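## Task

The right gripper is holding a hanger close to the outside of the T-shirt's neck. Use the left gripper to pinch the edge of the neck opening on one layer only (front or back, never both together) and raise it roughly 10 to 20 cm above the table, so that the collar opens wide while the rest of the shirt stays flat on the table. At the end the hanger must be held securely off the table by a single gripper and touch nothing else. The second hanger must still hang on the rail, the rack must be standing, and neither that hanger nor the rack may be held.

## Robot and tools

Robot: two arms, left_arm and right_arm (yam_ultra), each with a two-finger parallel gripper and a wrist camera. In the scene frame the origin sits on the table surface midway between the nominal bases, +x points out over the table, +z is up, and left_arm is on the +y side (image left/right does not follow the arm names). Calibrated bases: left_arm at (-0.038, +0.246, +0.032) m, right_arm at (+0.035, -0.308, +0.013) m, both almost unrotated.

Frames: every hand position, quaternion, velocity and target an arm reports or receives is in that arm's own base frame, not the scene frame. Fixed cameras and the table use the scene frame. end_effector_position is the point between the finger pads, roughly 1 cm short of the fingertips. Fingers point along the gripper's +z and close along its y axis. Reported poses may be a few centimetres off, more at long reach.

Row layout (used by all motion tools): one flat list of 16 numbers covering both arms: left_arm x, y, z, qw, qx, qy, qz, opening, then right_arm in the same 8-number order. x, y, z are metres and form an absolute goal position for that arm's end_effector_position in its base frame; the quaternion is an absolute goal orientation, w first. Opening runs -1 (closed) to +1 (fully open, 0.094 m); it is an absolute command. Always fill both halves even when one arm is idle: repeat the idle arm's last reported pose and its current opening (a 0 means half-closed, not 'no change'). Keep the same quaternion in every row to hold orientation rather than copying a drifted reported one.

execute_actions(actions, cameras): actions is a list of actions; each action is a table of up to 15 rows, each row one 1/30 s control step; short tables repeat their final row to fill 15 steps. Any target more than 0.6 m away from the gripper's position at that action's start, along any gripper axis, gets the action rejected for both arms; a malformed action or a failing first action rejects the whole call. An empty list just reports state and images. cameras selects images: omitted/null/["all"] gives all, [] gives none, an unknown name voids the call.

move(target, speed, blend, opening_speed, blocking, cameras): straight-line paths from each arm's "Hand target" to the row(s) in target (one 16-number row, or up to 15 rows sharing 10 s total; no 0.6 m limit). speed is m/s, 0.002 to 2.9, default 0.25 (turns up to twice that in rad/s), one value or one per target. blend in metres rounds corners in a list. opening_speed (0.2 or more, scale units per second) ramps finger commands; use it when closing on cloth. blocking=false returns after about 0.5 s while the move continues; a new move replaces it. Paths ignore obstacles and the other arm; avoid routing near an arm's own base. The result adds a move: line with the ending (done, off_target, moving, held, fault) and limits (paced = pose clipped, held = steps withheld). done means within 10 mm and 2 degrees of target; neither done nor off_target says whether something is touched.

wait(seconds 0 to 10, cameras): lets time pass with last commands held; returns early if a running move ends. stop(cameras): brakes a running move. zoom_image(camera, region [x0, y0, x1, y1] in pixels, at most 504 by 504) enlarges part of the latest image of cam_head_left, cam_head_right, cam_high, cam_low, cam_left_wrist or cam_right_wrist. read_manual gives only licence texts. finished_scene(scene) ends the scene irreversibly; after ending scene 1 make no further call in that reply.

Control behaviour: each step clips the commanded orientation to within 40 degrees of the measured one; one action may fall short, so resend the remainder. Friction and weight can leave a gripper centimetres off target in free air. Result lines: end_effector_position/quat per arm, Hand target, Tool commands, grip_measured (opening on the -1..1 scale, reads up to about 2.7 mm wide when empty), Joint positions (last value = opening in metres), Joint velocities ('within noise' means at rest), Joint torques (include gravity, offsets and noise; numbers 1 to 3 wrap at ±28 N m), step readings for execute_actions calls, and the Scene clock.

Gripping: fingers go to where grip_measured matches your number; commanding about 0.05 below the touch reading (much more for soft cloth) squeezes at full force, 50 to 64 N per pad. To release, command well above grip_measured. For a single layer of the neck rim, approach with fingers down, open modestly, and close slowly.

Cautions: never let the held hanger go while it moves or let anything drop or leave the table; do not bump the rack or the hanger on the rail; keep the grippers, housings and wrist cameras from touching each other, since the clearance check does not guard them and a press between arms can fail the scene. Contact is harder at higher speed and with targets set deeper past the contact. Holding loads, stretching out or pushing at unreachable poses heats motors: MOTOR HOT appears at 75 °C, 90 °C folds that arm away for the rest of the scene, 100 °C lets it fall. Faults and stops cost. Loose objects may occasionally be nudged by outside disturbances.

Each tool is called after "Request:" as name(argument=value, ...), one argument or row to a line, values as JSON.

## Session

Request:
execute_actions(
  actions=[],
)

Scene clock: 0.00 s.
left_arm: end_effector_position=(+0.3837, +0.0009, +0.4072) grip_measured=+1.000 end_effector_quat_wxyz=(+0.707, +0.000, +0.707, +0.000) | right_arm: end_effector_position=(+0.2340, +0.1286, +0.1654) grip_measured=-0.815 end_effector_quat_wxyz=(+0.475, -0.416, +0.719, +0.290)
Joint positions: left_arm=[0 1.047 1.047 0 0 0 0.094] | right_arm=[-0.122 0.92 0.512 -0.435 -1.036 -0.744 0.009]
Joint velocities: within noise
Joint torques (N m): no reading
Motor temperatures (°C): left_arm=[27 29 30 34 28 30 25] | right_arm=[28 35 31 33 26 26 27]
Heat: left arm: 34 °C; right arm: 35 °C.
Hand target: left_arm +0.3802, +0.0009, +0.4189; +0.718, +0.000, +0.697, +0.000 | right_arm +0.2329, +0.1308, +0.1726; +0.483, -0.421, +0.709, +0.295
Tool commands: left_gripper/opening=+1.0 right_gripper/opening=-1.0

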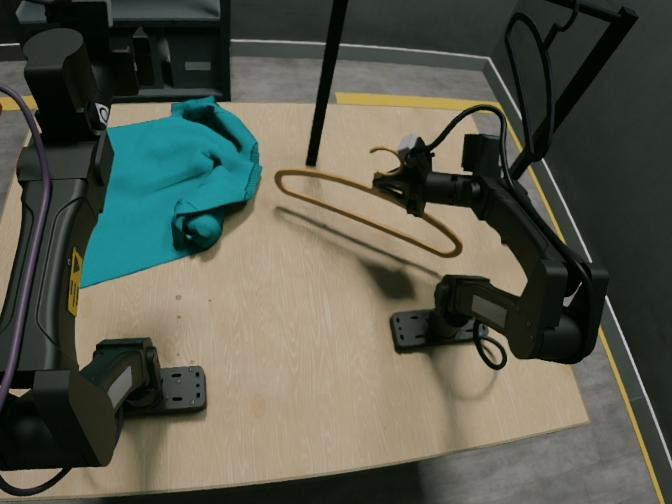

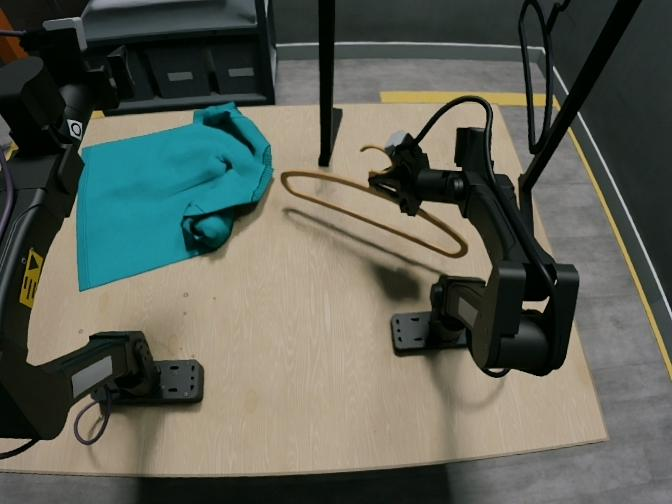

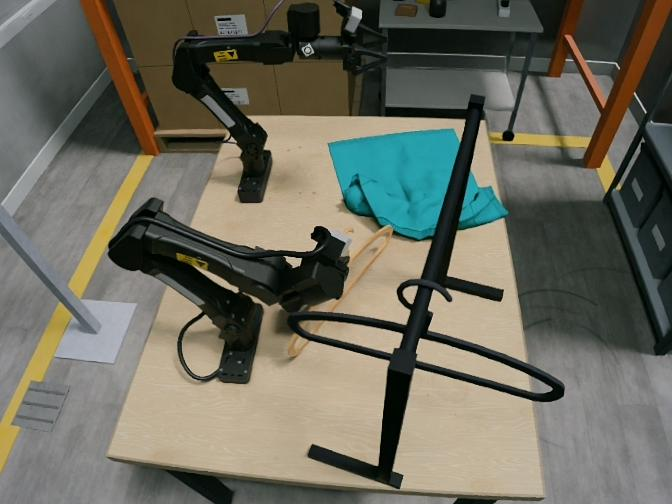

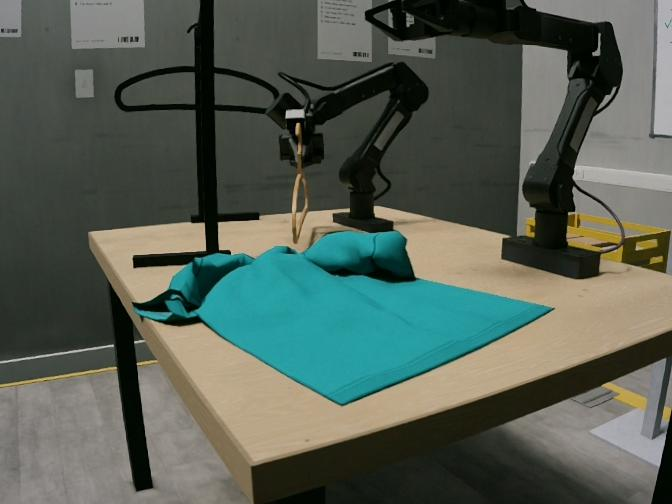

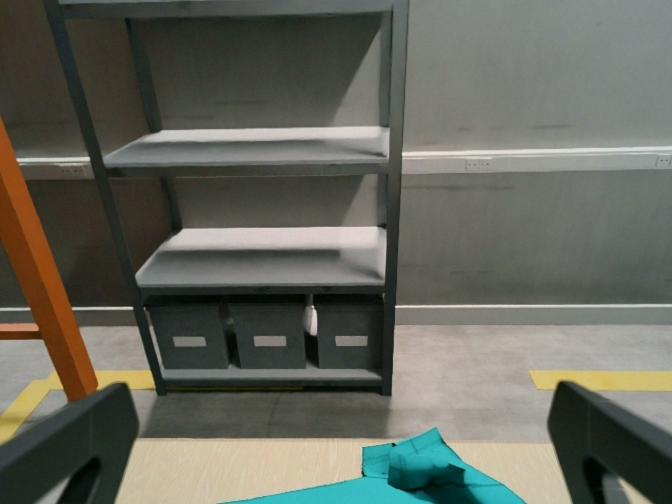

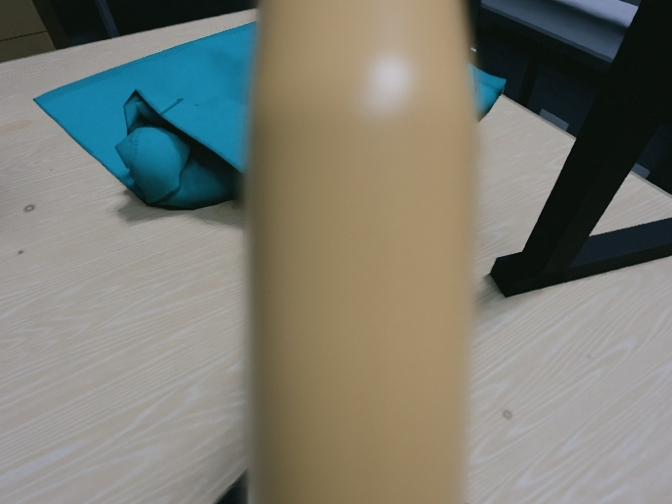

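Request:
zoom_image(
  camera="cam_head_right",
  region=[60, 80, 312, 300],
)

Request:
zoom_image(
  camera="cam_high",
  region=[310, 110, 530, 270],
)

Request:
zoom_image(
  camera="cam_low",
  region=[120, 200, 440, 420],
)

Request:
zoom_image(
  camera="cam_right_wrist",
  region=[20, 0, 520, 250],
)

Scaled by 2.000 from the camera's 672x504 image, which has a finer 960x720 frame.

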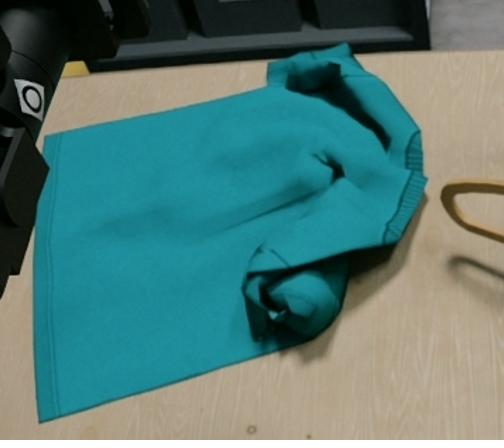

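Scaled by 2.291 from the camera's 672x504 image, which has a finer 960x720 frame.

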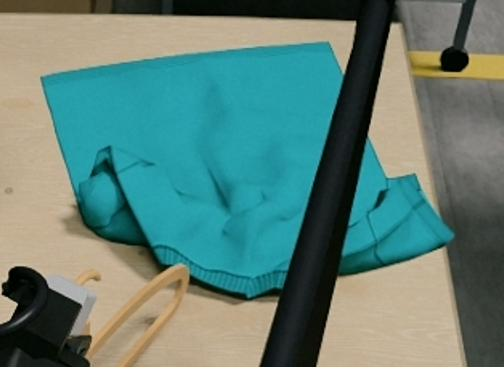

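Scaled by 1.575 from the camera's 672x504 image, which has a finer 960x720 frame.

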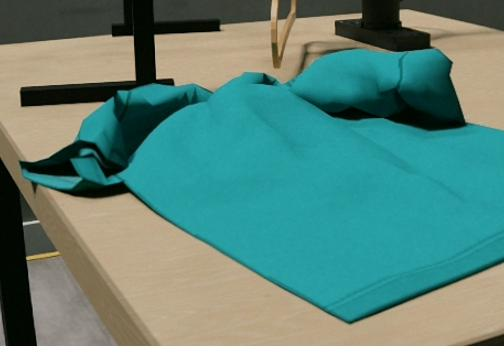

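Scaled by 1.008 from the camera's 672x504 image, which has a finer 960x720 frame.

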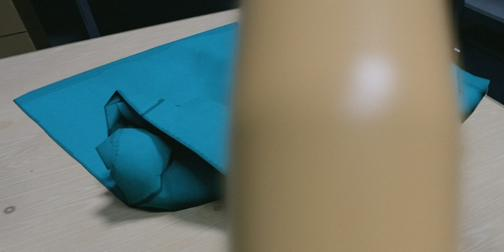

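Request:
move(
  target=[
    [0.3802,0.0009,0.4189,0.718,0,0.697,0,1,0.236,0.02,0.19,0.5354,-0.2576,0.7833,0.1835,-1],
    [0.36,-0.25,0.17,0.1126,0.3123,0.8886,0.3202,1,0.236,0.02,0.19,0.5354,-0.2576,0.7833,0.1835,-1],
  ],
)

Scene clock: 6.97 s.
left_arm: end_effector_position=(+0.3581, -0.2465, +0.1695) grip_measured=+1.000 end_effector_quat_wxyz=(+0.157, +0.327, +0.884, +0.297) | right_arm: end_effector_position=(+0.2345, +0.0192, +0.1748) grip_measured=-0.815 end_effector_quat_wxyz=(+0.521, -0.251, +0.796, +0.180)
Joint positions: left_arm=[-0.871 2.208 2.162 -1.55 -0.684 -0.171 0.094] | right_arm=[-0.674 0.825 0.559 -0.767 -1.095 -0.952 0.009]
Joint velocities: within noise
Joint torques (N m): left_arm=[-0.23 -9.77 8.14 0.11 -0.45 0.02] | right_arm=[-0.57 -0.14 8.84 1.11 -0.8 -0.06]
Motor temperatures (°C): left_arm=[27 29 31 35 28 30 25] | right_arm=[28 35 32 34 27 26 27]
Heat: left arm: 35 °C; right arm: 35 °C.
Hand target: left_arm +0.3600, -0.2496, +0.1697; +0.158, +0.329, +0.882, +0.299 | right_arm +0.2361, +0.0201, +0.1897; +0.535, -0.257, +0.783, +0.183
Off the commanded pose: left_arm 0.004 m, 6 deg | right_arm 0.015 m, 2 deg.
joint sent to its limit (left arm) — joint 4 (wrist pitch), lower limit. The joint targets are off in orientation, not in position.
move: off_target (left_arm, right_arm)
camera_calibration:
cam_left_wrist: T_world_to_cam=[[-0.488036, -0.599546, -0.634323, 0.135033], [-0.863533, 0.437419, 0.250949, 0.411892], [0.12701, 0.670231, -0.731204, 0.330506], [0, 0, 0, 1]] pos_world=[0.379606, -0.320727, 0.223958]
cam_right_wrist: T_world_to_cam=[[0.59179, -0.805599, -0.0281756, -0.116282], [-0.621015, -0.433353, -0.653105, 0.303611], [0.513931, 0.403998, -0.756743, 0.0860011], [0, 0, 0, 1]] pos_world=[0.213163, 0.0031495, 0.260094]

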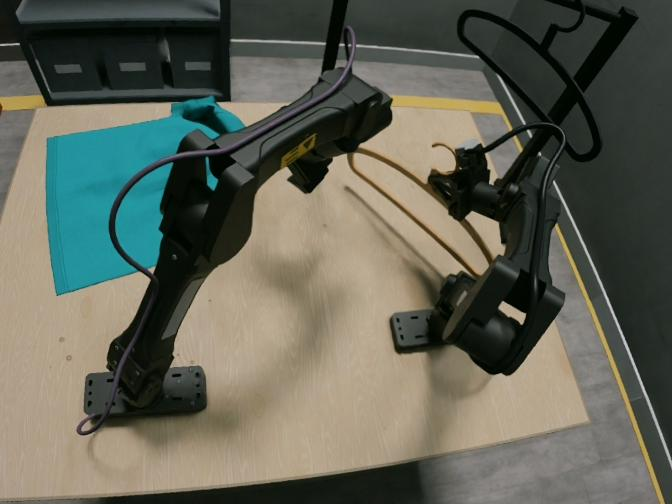

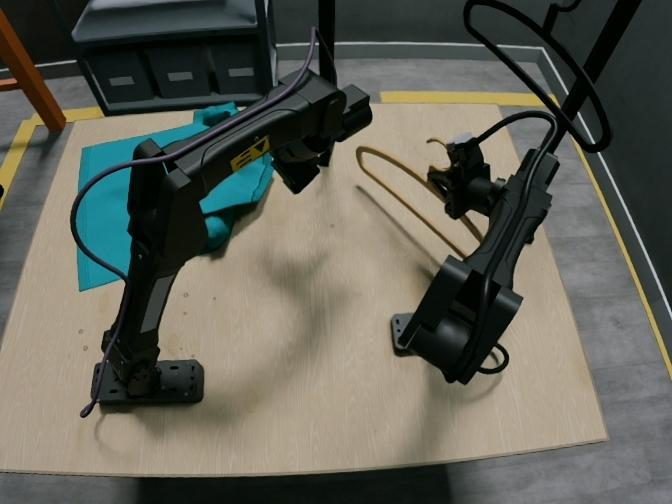

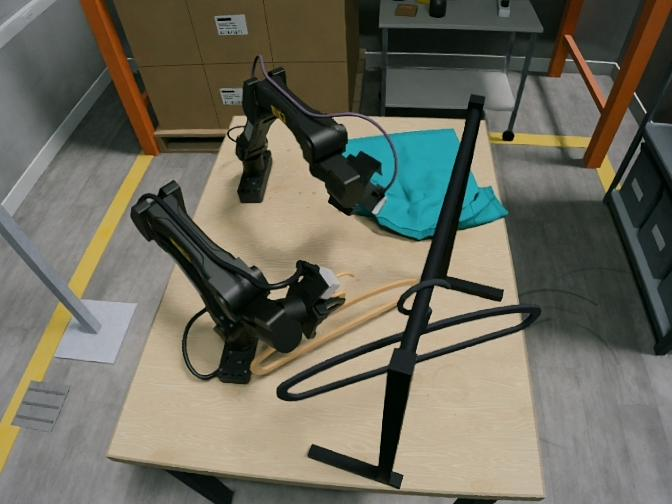

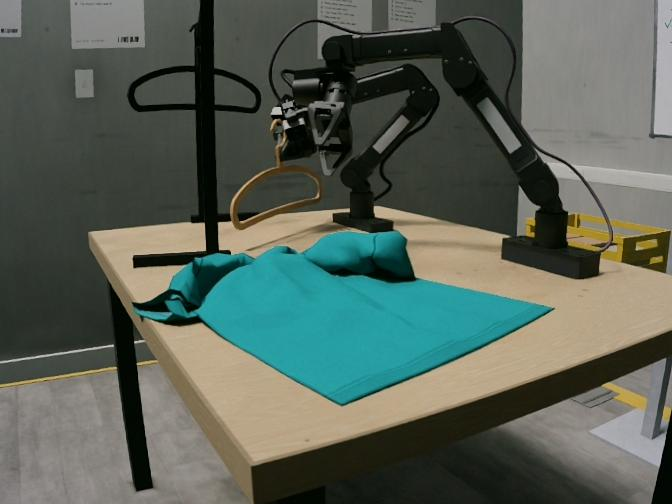

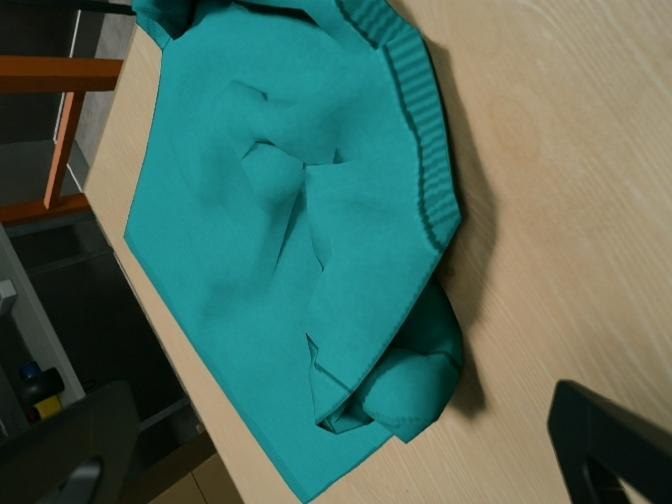

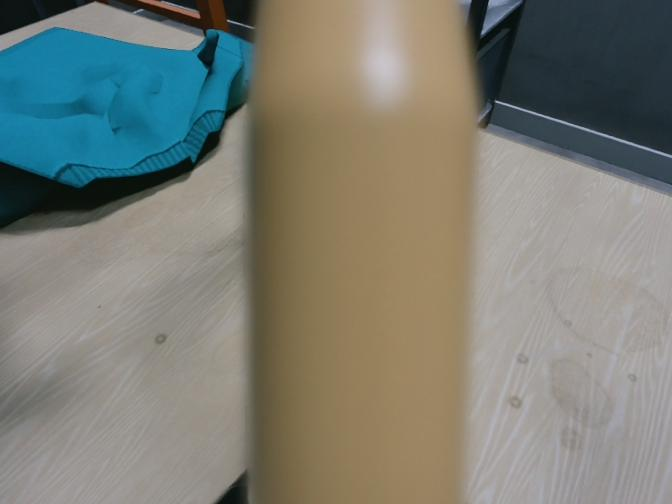

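Request:
zoom_image(
  camera="cam_right_wrist",
  region=[0, 20, 260, 240],
)

Request:
zoom_image(
  camera="cam_left_wrist",
  region=[280, 0, 560, 300],
)

Scaled by 1.938 from the camera's 672x504 image, which has a finer 960x720 frame.

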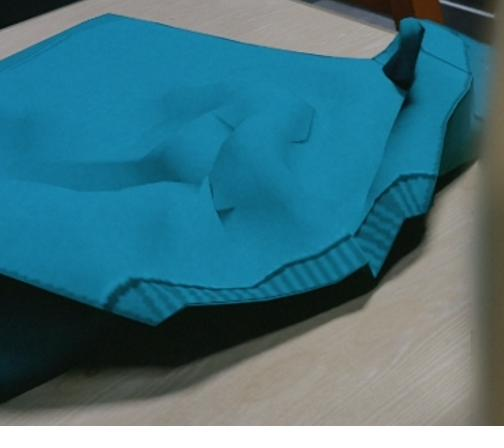

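Scaled by 1.680 from the camera's 672x504 image, which has a finer 960x720 frame.

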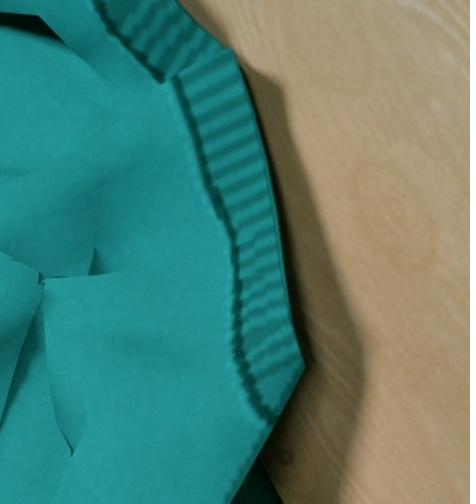

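Request:
move(
  target=[0.424,-0.254,0.056,0.158,0.329,0.882,0.299,0.35,0.236,0.02,0.19,0.5354,-0.2576,0.7833,0.1835,-1],
)

Request:
zoom_image(
  camera="cam_right_wrist",
  region=[0, 20, 260, 240],
)

Request:
zoom_image(
  camera="cam_low",
  region=[200, 120, 440, 300],
)

Scene clock: 9.23 s.
left_arm: end_effector_position=(+0.4178, -0.2493, +0.0562) grip_measured=+0.352 end_effector_quat_wxyz=(+0.148, +0.331, +0.882, +0.300) | right_arm: end_effector_position=(+0.2345, +0.0192, +0.1748) grip_measured=-0.815 end_effector_quat_wxyz=(+0.521, -0.251, +0.796, +0.180)
Joint positions: left_arm=[-0.776 2.406 2.048 -1.181 -0.681 -0.046 0.064] | right_arm=[-0.674 0.825 0.559 -0.767 -1.095 -0.952 0.009]
Joint velocities: within noise
Joint torques (N m): left_arm=[-0.13 -11.55 7.91 0.46 -0.46 0.01] | right_arm=[-0.57 -0.13 8.84 1.11 -0.8 -0.06]
Motor temperatures (°C): left_arm=[27 30 31 35 28 30 25] | right_arm=[28 35 32 34 27 26 27]
Heat: left arm: 35 °C; right arm: 35 °C.
Hand target: left_arm +0.4238, -0.2538, +0.0562; +0.158, +0.329, +0.882, +0.299 | right_arm +0.2360, +0.0201, +0.1896; +0.535, -0.257, +0.783, +0.183
Off the commanded pose: left_arm 0.008 m, 1 deg | right_arm 0.015 m, 2 deg.
move: off_target (right_arm)
camera_calibration:
cam_left_wrist: T_world_to_cam=[[-0.499403, -0.59005, -0.63438, 0.097815], [-0.858548, 0.435221, 0.271066, 0.489319], [0.116153, 0.680017, -0.723937, 0.248472], [0, 0, 0, 1]] pos_world=[0.440092, -0.324212, 0.109292]
cam_right_wrist: T_world_to_cam=[[0.591793, -0.805582, -0.0286154, -0.116166], [-0.621229, -0.433167, -0.653024, 0.303634], [0.51367, 0.404232, -0.756796, 0.08607], [0, 0, 0, 1]] pos_world=[0.213161, 0.00315087, 0.260094]

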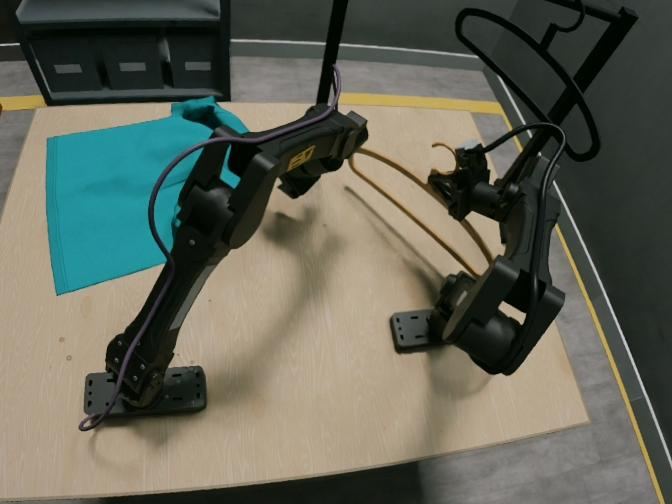

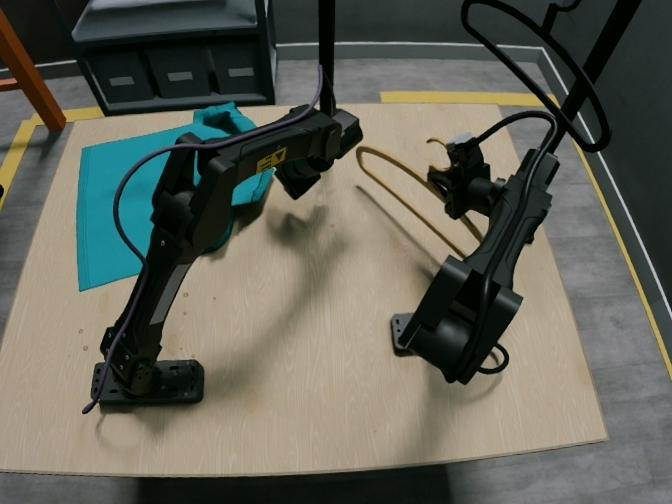

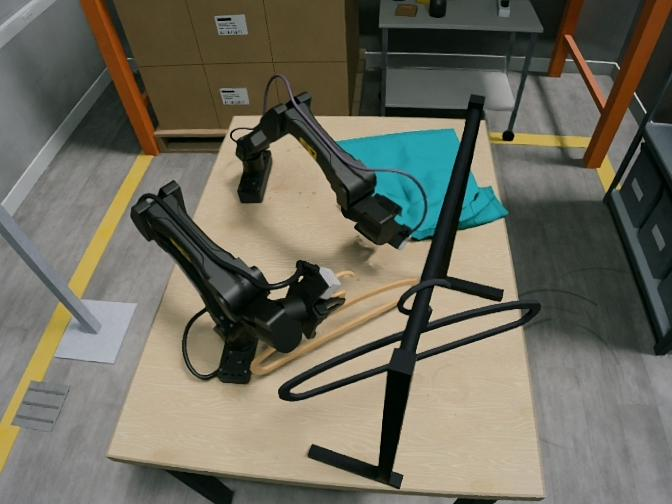

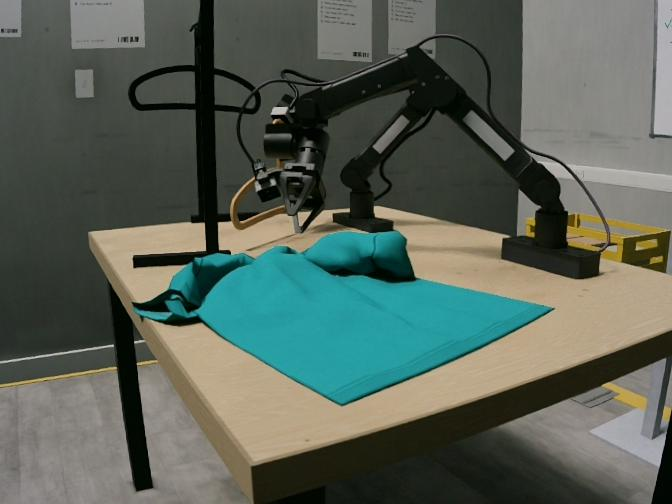

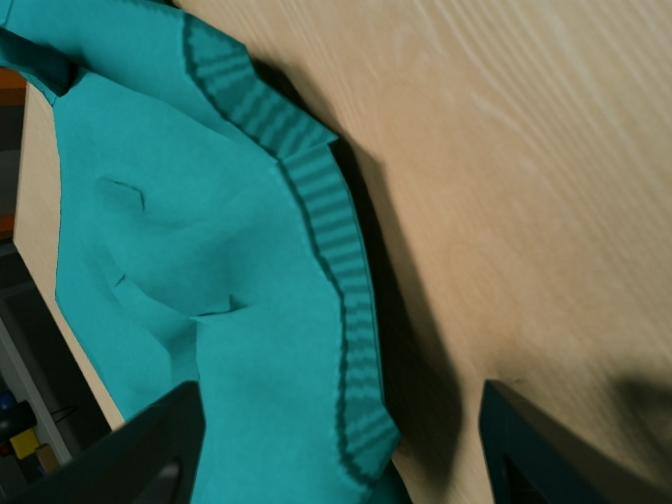

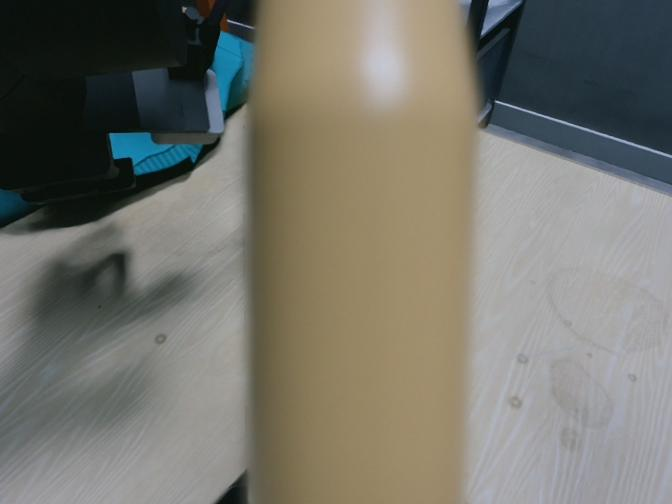

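Scaled by 1.938 from the camera's 672x504 image, which has a finer 960x720 frame.

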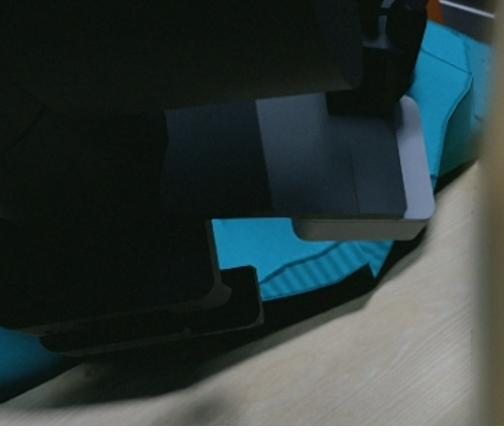

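Scaled by 2.100 from the camera's 672x504 image, which has a finer 960x720 frame.

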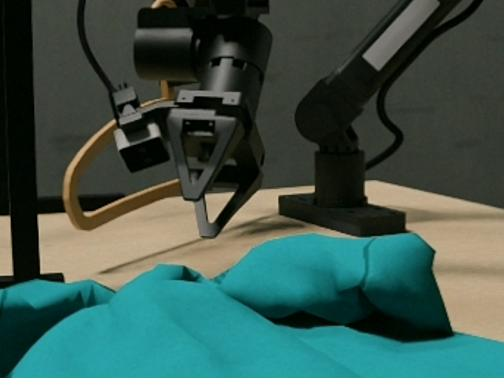

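Request:
move(
  target=[0.450,-0.233,0.009,0.158,0.329,0.882,0.299,0.35,0.236,0.02,0.19,0.5354,-0.2576,0.7833,0.1835,-1],
  speed=0.1,
)

Request:
zoom_image(
  camera="cam_low",
  region=[200, 120, 440, 300],
)

Request:
zoom_image(
  camera="cam_left_wrist",
  region=[160, 150, 540, 450],
)

Request:
zoom_image(
  camera="cam_right_wrist",
  region=[0, 20, 260, 240],
)

Scene clock: 11.13 s.
left_arm: end_effector_position=(+0.4486, -0.2335, +0.0192) grip_measured=+0.352 end_effector_quat_wxyz=(+0.161, +0.327, +0.883, +0.295) | right_arm: end_effector_position=(+0.2344, +0.0192, +0.1748) grip_measured=-0.815 end_effector_quat_wxyz=(+0.521, -0.251, +0.796, +0.180)
Joint positions: left_arm=[-0.707 2.446 1.968 -0.974 -0.677 0.043 0.064] | right_arm=[-0.674 0.824 0.559 -0.767 -1.095 -0.952 0.009]
Joint velocities: within noise
Joint torques (N m): left_arm=[-0.1 -11.28 6.12 0.61 -0.42 0.05] | right_arm=[-0.57 -0.13 8.85 1.11 -0.8 -0.06]
Motor temperatures (°C): left_arm=[27 30 31 35 28 30 25] | right_arm=[28 35 32 34 27 26 27]
Heat: left arm: 35 °C; right arm: 35 °C.
Hand target: left_arm +0.4498, -0.2328, +0.0091; +0.158, +0.329, +0.882, +0.299 | right_arm +0.2360, +0.0201, +0.1896; +0.535, -0.257, +0.783, +0.183
Off the commanded pose: left_arm 0.010 m, 1 deg | right_arm 0.015 m, 2 deg.
move: off_target (right_arm)
camera_calibration:
cam_left_wrist: T_world_to_cam=[[-0.485221, -0.60178, -0.634367, 0.0899124], [-0.864041, 0.441288, 0.242277, 0.523361], [0.134141, 0.665677, -0.734085, 0.19617], [0, 0, 0, 1]] pos_world=[0.469519, -0.307431, 0.0742441]
cam_right_wrist: T_world_to_cam=[[0.59179, -0.805599, -0.0281756, -0.116223], [-0.621015, -0.433353, -0.653105, 0.303548], [0.513931, 0.403998, -0.756743, 0.0860525], [0, 0, 0, 1]] pos_world=[0.213063, 0.0031495, 0.260094]

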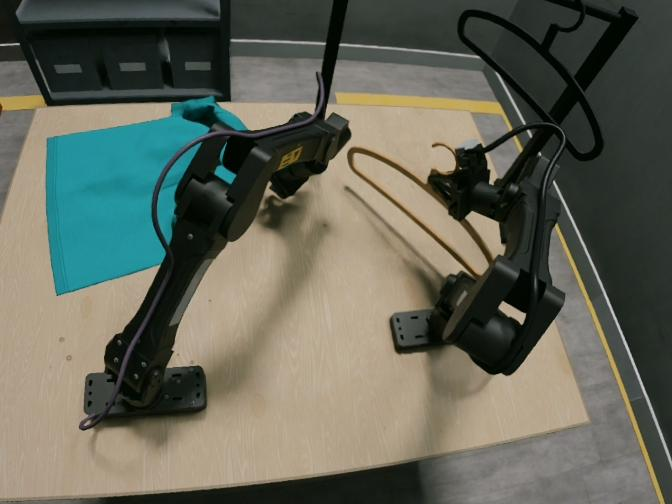

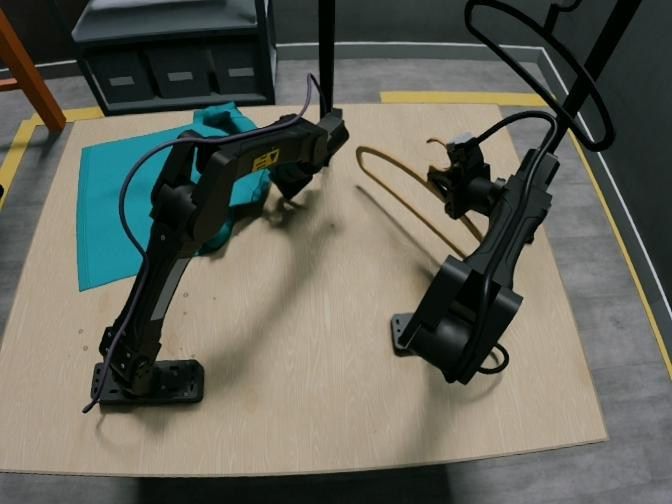

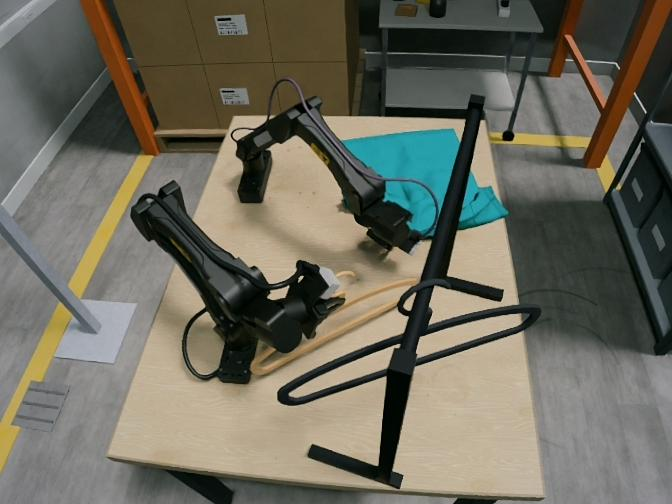

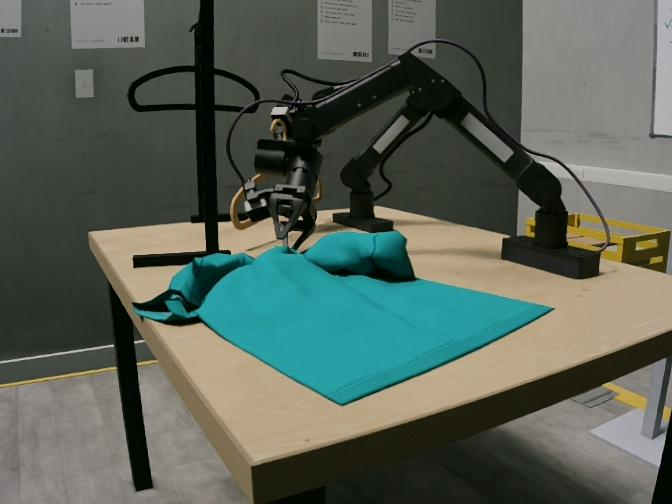

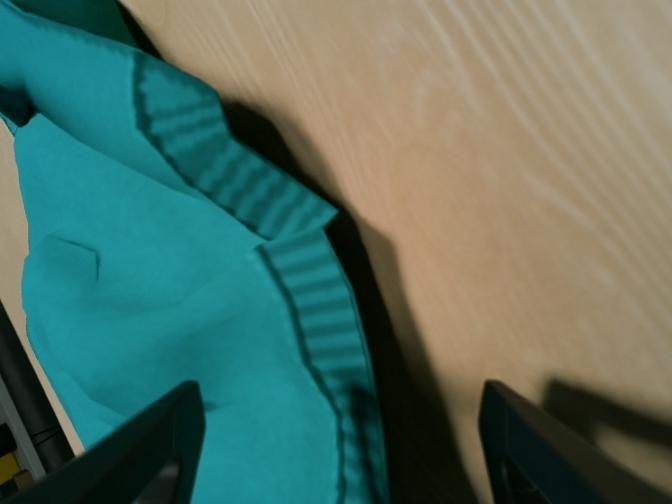

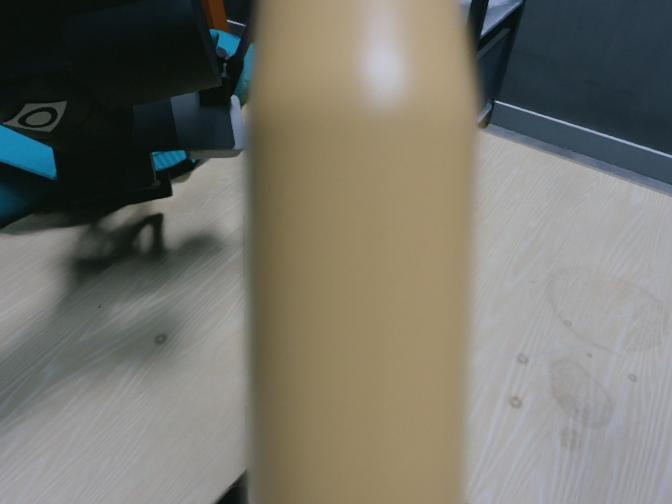

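Scaled by 2.100 from the camera's 672x504 image, which has a finer 960x720 frame.

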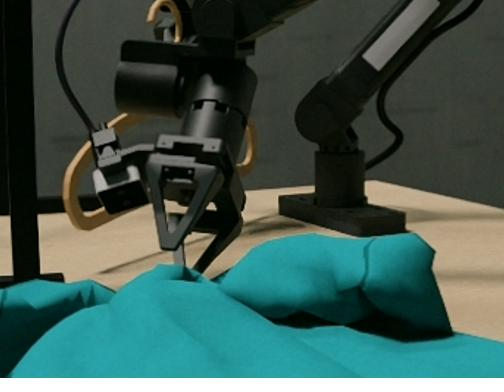

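Scaled by 1.326 from the camera's 672x504 image, which has a finer 960x720 frame.

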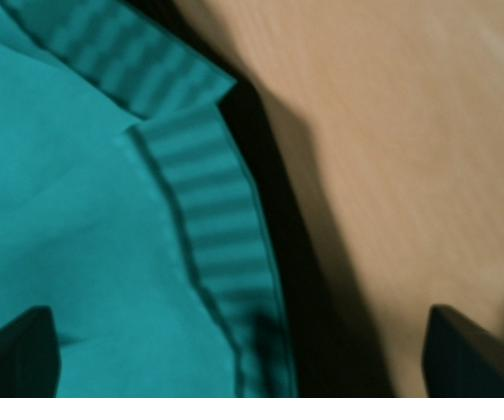

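Scaled by 1.938 from the camera's 672x504 image, which has a finer 960x720 frame.

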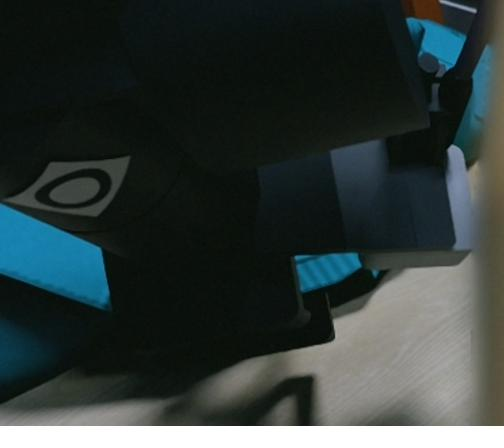

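Request:
move(
  target=[0.459,-0.224,-0.006,0.158,0.329,0.882,0.299,0.35,0.236,0.02,0.19,0.5354,-0.2576,0.7833,0.1835,-1],
  speed=0.08,
)

Request:
zoom_image(
  camera="cam_low",
  region=[220, 160, 380, 280],
)

Request:
zoom_image(
  camera="cam_right_wrist",
  region=[0, 20, 260, 240],
)

Scene clock: 12.40 s.
left_arm: end_effector_position=(+0.4578, -0.2269, +0.0068) grip_measured=+0.352 end_effector_quat_wxyz=(+0.165, +0.327, +0.883, +0.294) | right_arm: end_effector_position=(+0.2345, +0.0192, +0.1748) grip_measured=-0.815 end_effector_quat_wxyz=(+0.521, -0.251, +0.796, +0.180)
Joint positions: left_arm=[-0.684 2.46 1.942 -0.906 -0.674 0.077 0.064] | right_arm=[-0.674 0.825 0.559 -0.767 -1.095 -0.952 0.009]
Joint velocities: within noise
Joint torques (N m): left_arm=[0.31 -11.03 5.94 0.63 -0.44 0.07] | right_arm=[-0.58 -0.13 8.85 1.11 -0.79 -0.06]
Motor temperatures (°C): left_arm=[27 31 31 35 28 30 25] | right_arm=[28 35 32 34 27 26 27]
Heat: left arm: 35 °C; right arm: 35 °C.
Hand target: left_arm +0.4587, -0.2238, -0.0058; +0.158, +0.329, +0.882, +0.299 | right_arm +0.2361, +0.0201, +0.1896; +0.535, -0.257, +0.783, +0.183
Off the commanded pose: left_arm 0.013 m, 1 deg | right_arm 0.015 m, 2 deg.
move: off_target (left_arm, right_arm)
camera_calibration:
cam_left_wrist: T_world_to_cam=[[-0.484247, -0.601952, -0.634948, 0.0899596], [-0.863604, 0.445249, 0.236522, 0.53212], [0.140335, 0.662878, -0.735458, 0.177949], [0, 0, 0, 1]] pos_world=[0.478131, -0.300733, 0.0621358]
cam_right_wrist: T_world_to_cam=[[0.591793, -0.805582, -0.0286154, -0.116166], [-0.621229, -0.433167, -0.653024, 0.303634], [0.51367, 0.404232, -0.756796, 0.08607], [0, 0, 0, 1]] pos_world=[0.213161, 0.00315087, 0.260094]

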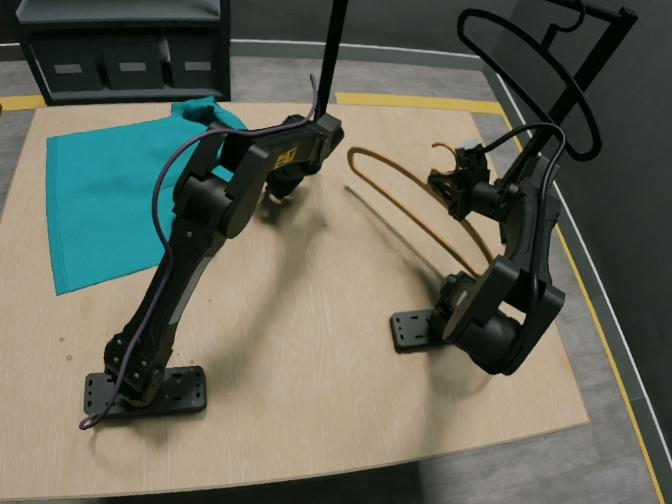

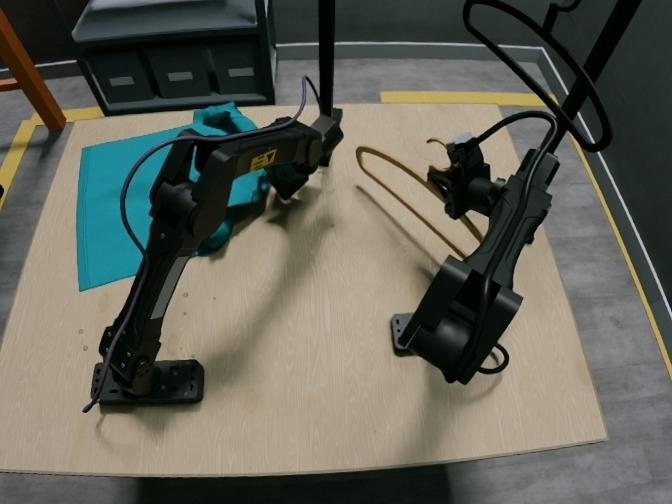

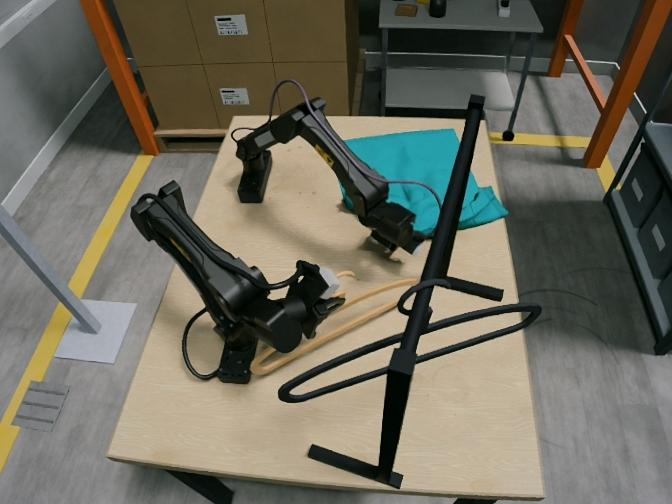

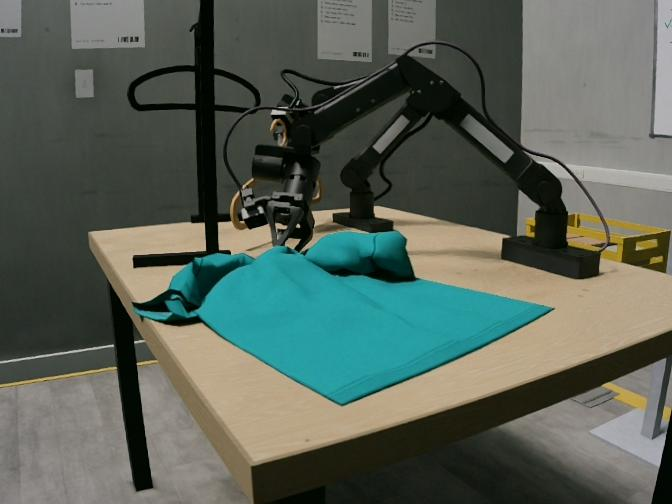

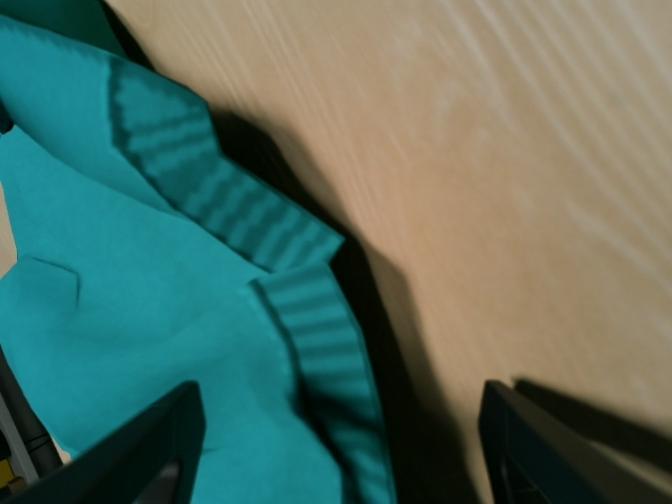

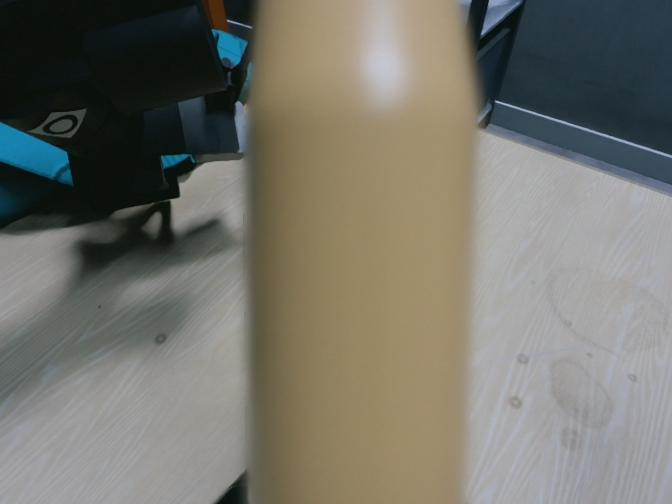

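Scaled by 3.150 from the camera's 672x504 image, which has a finer 960x720 frame.

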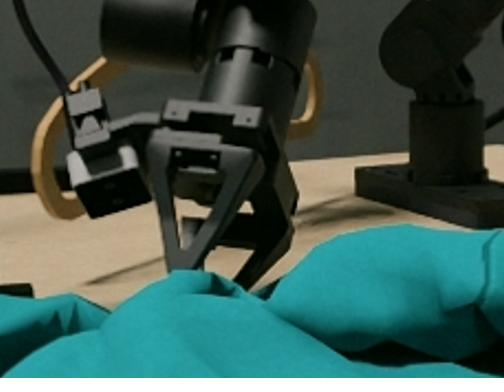

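Scaled by 1.938 from the camera's 672x504 image, which has a finer 960x720 frame.

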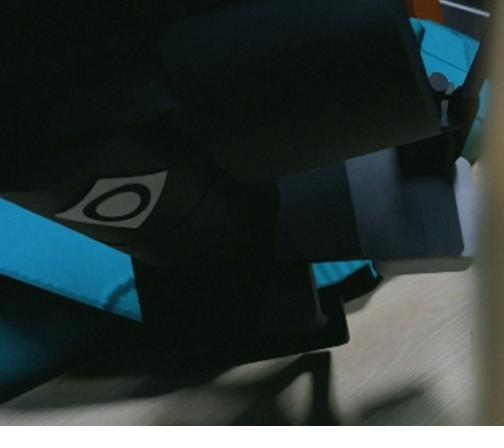

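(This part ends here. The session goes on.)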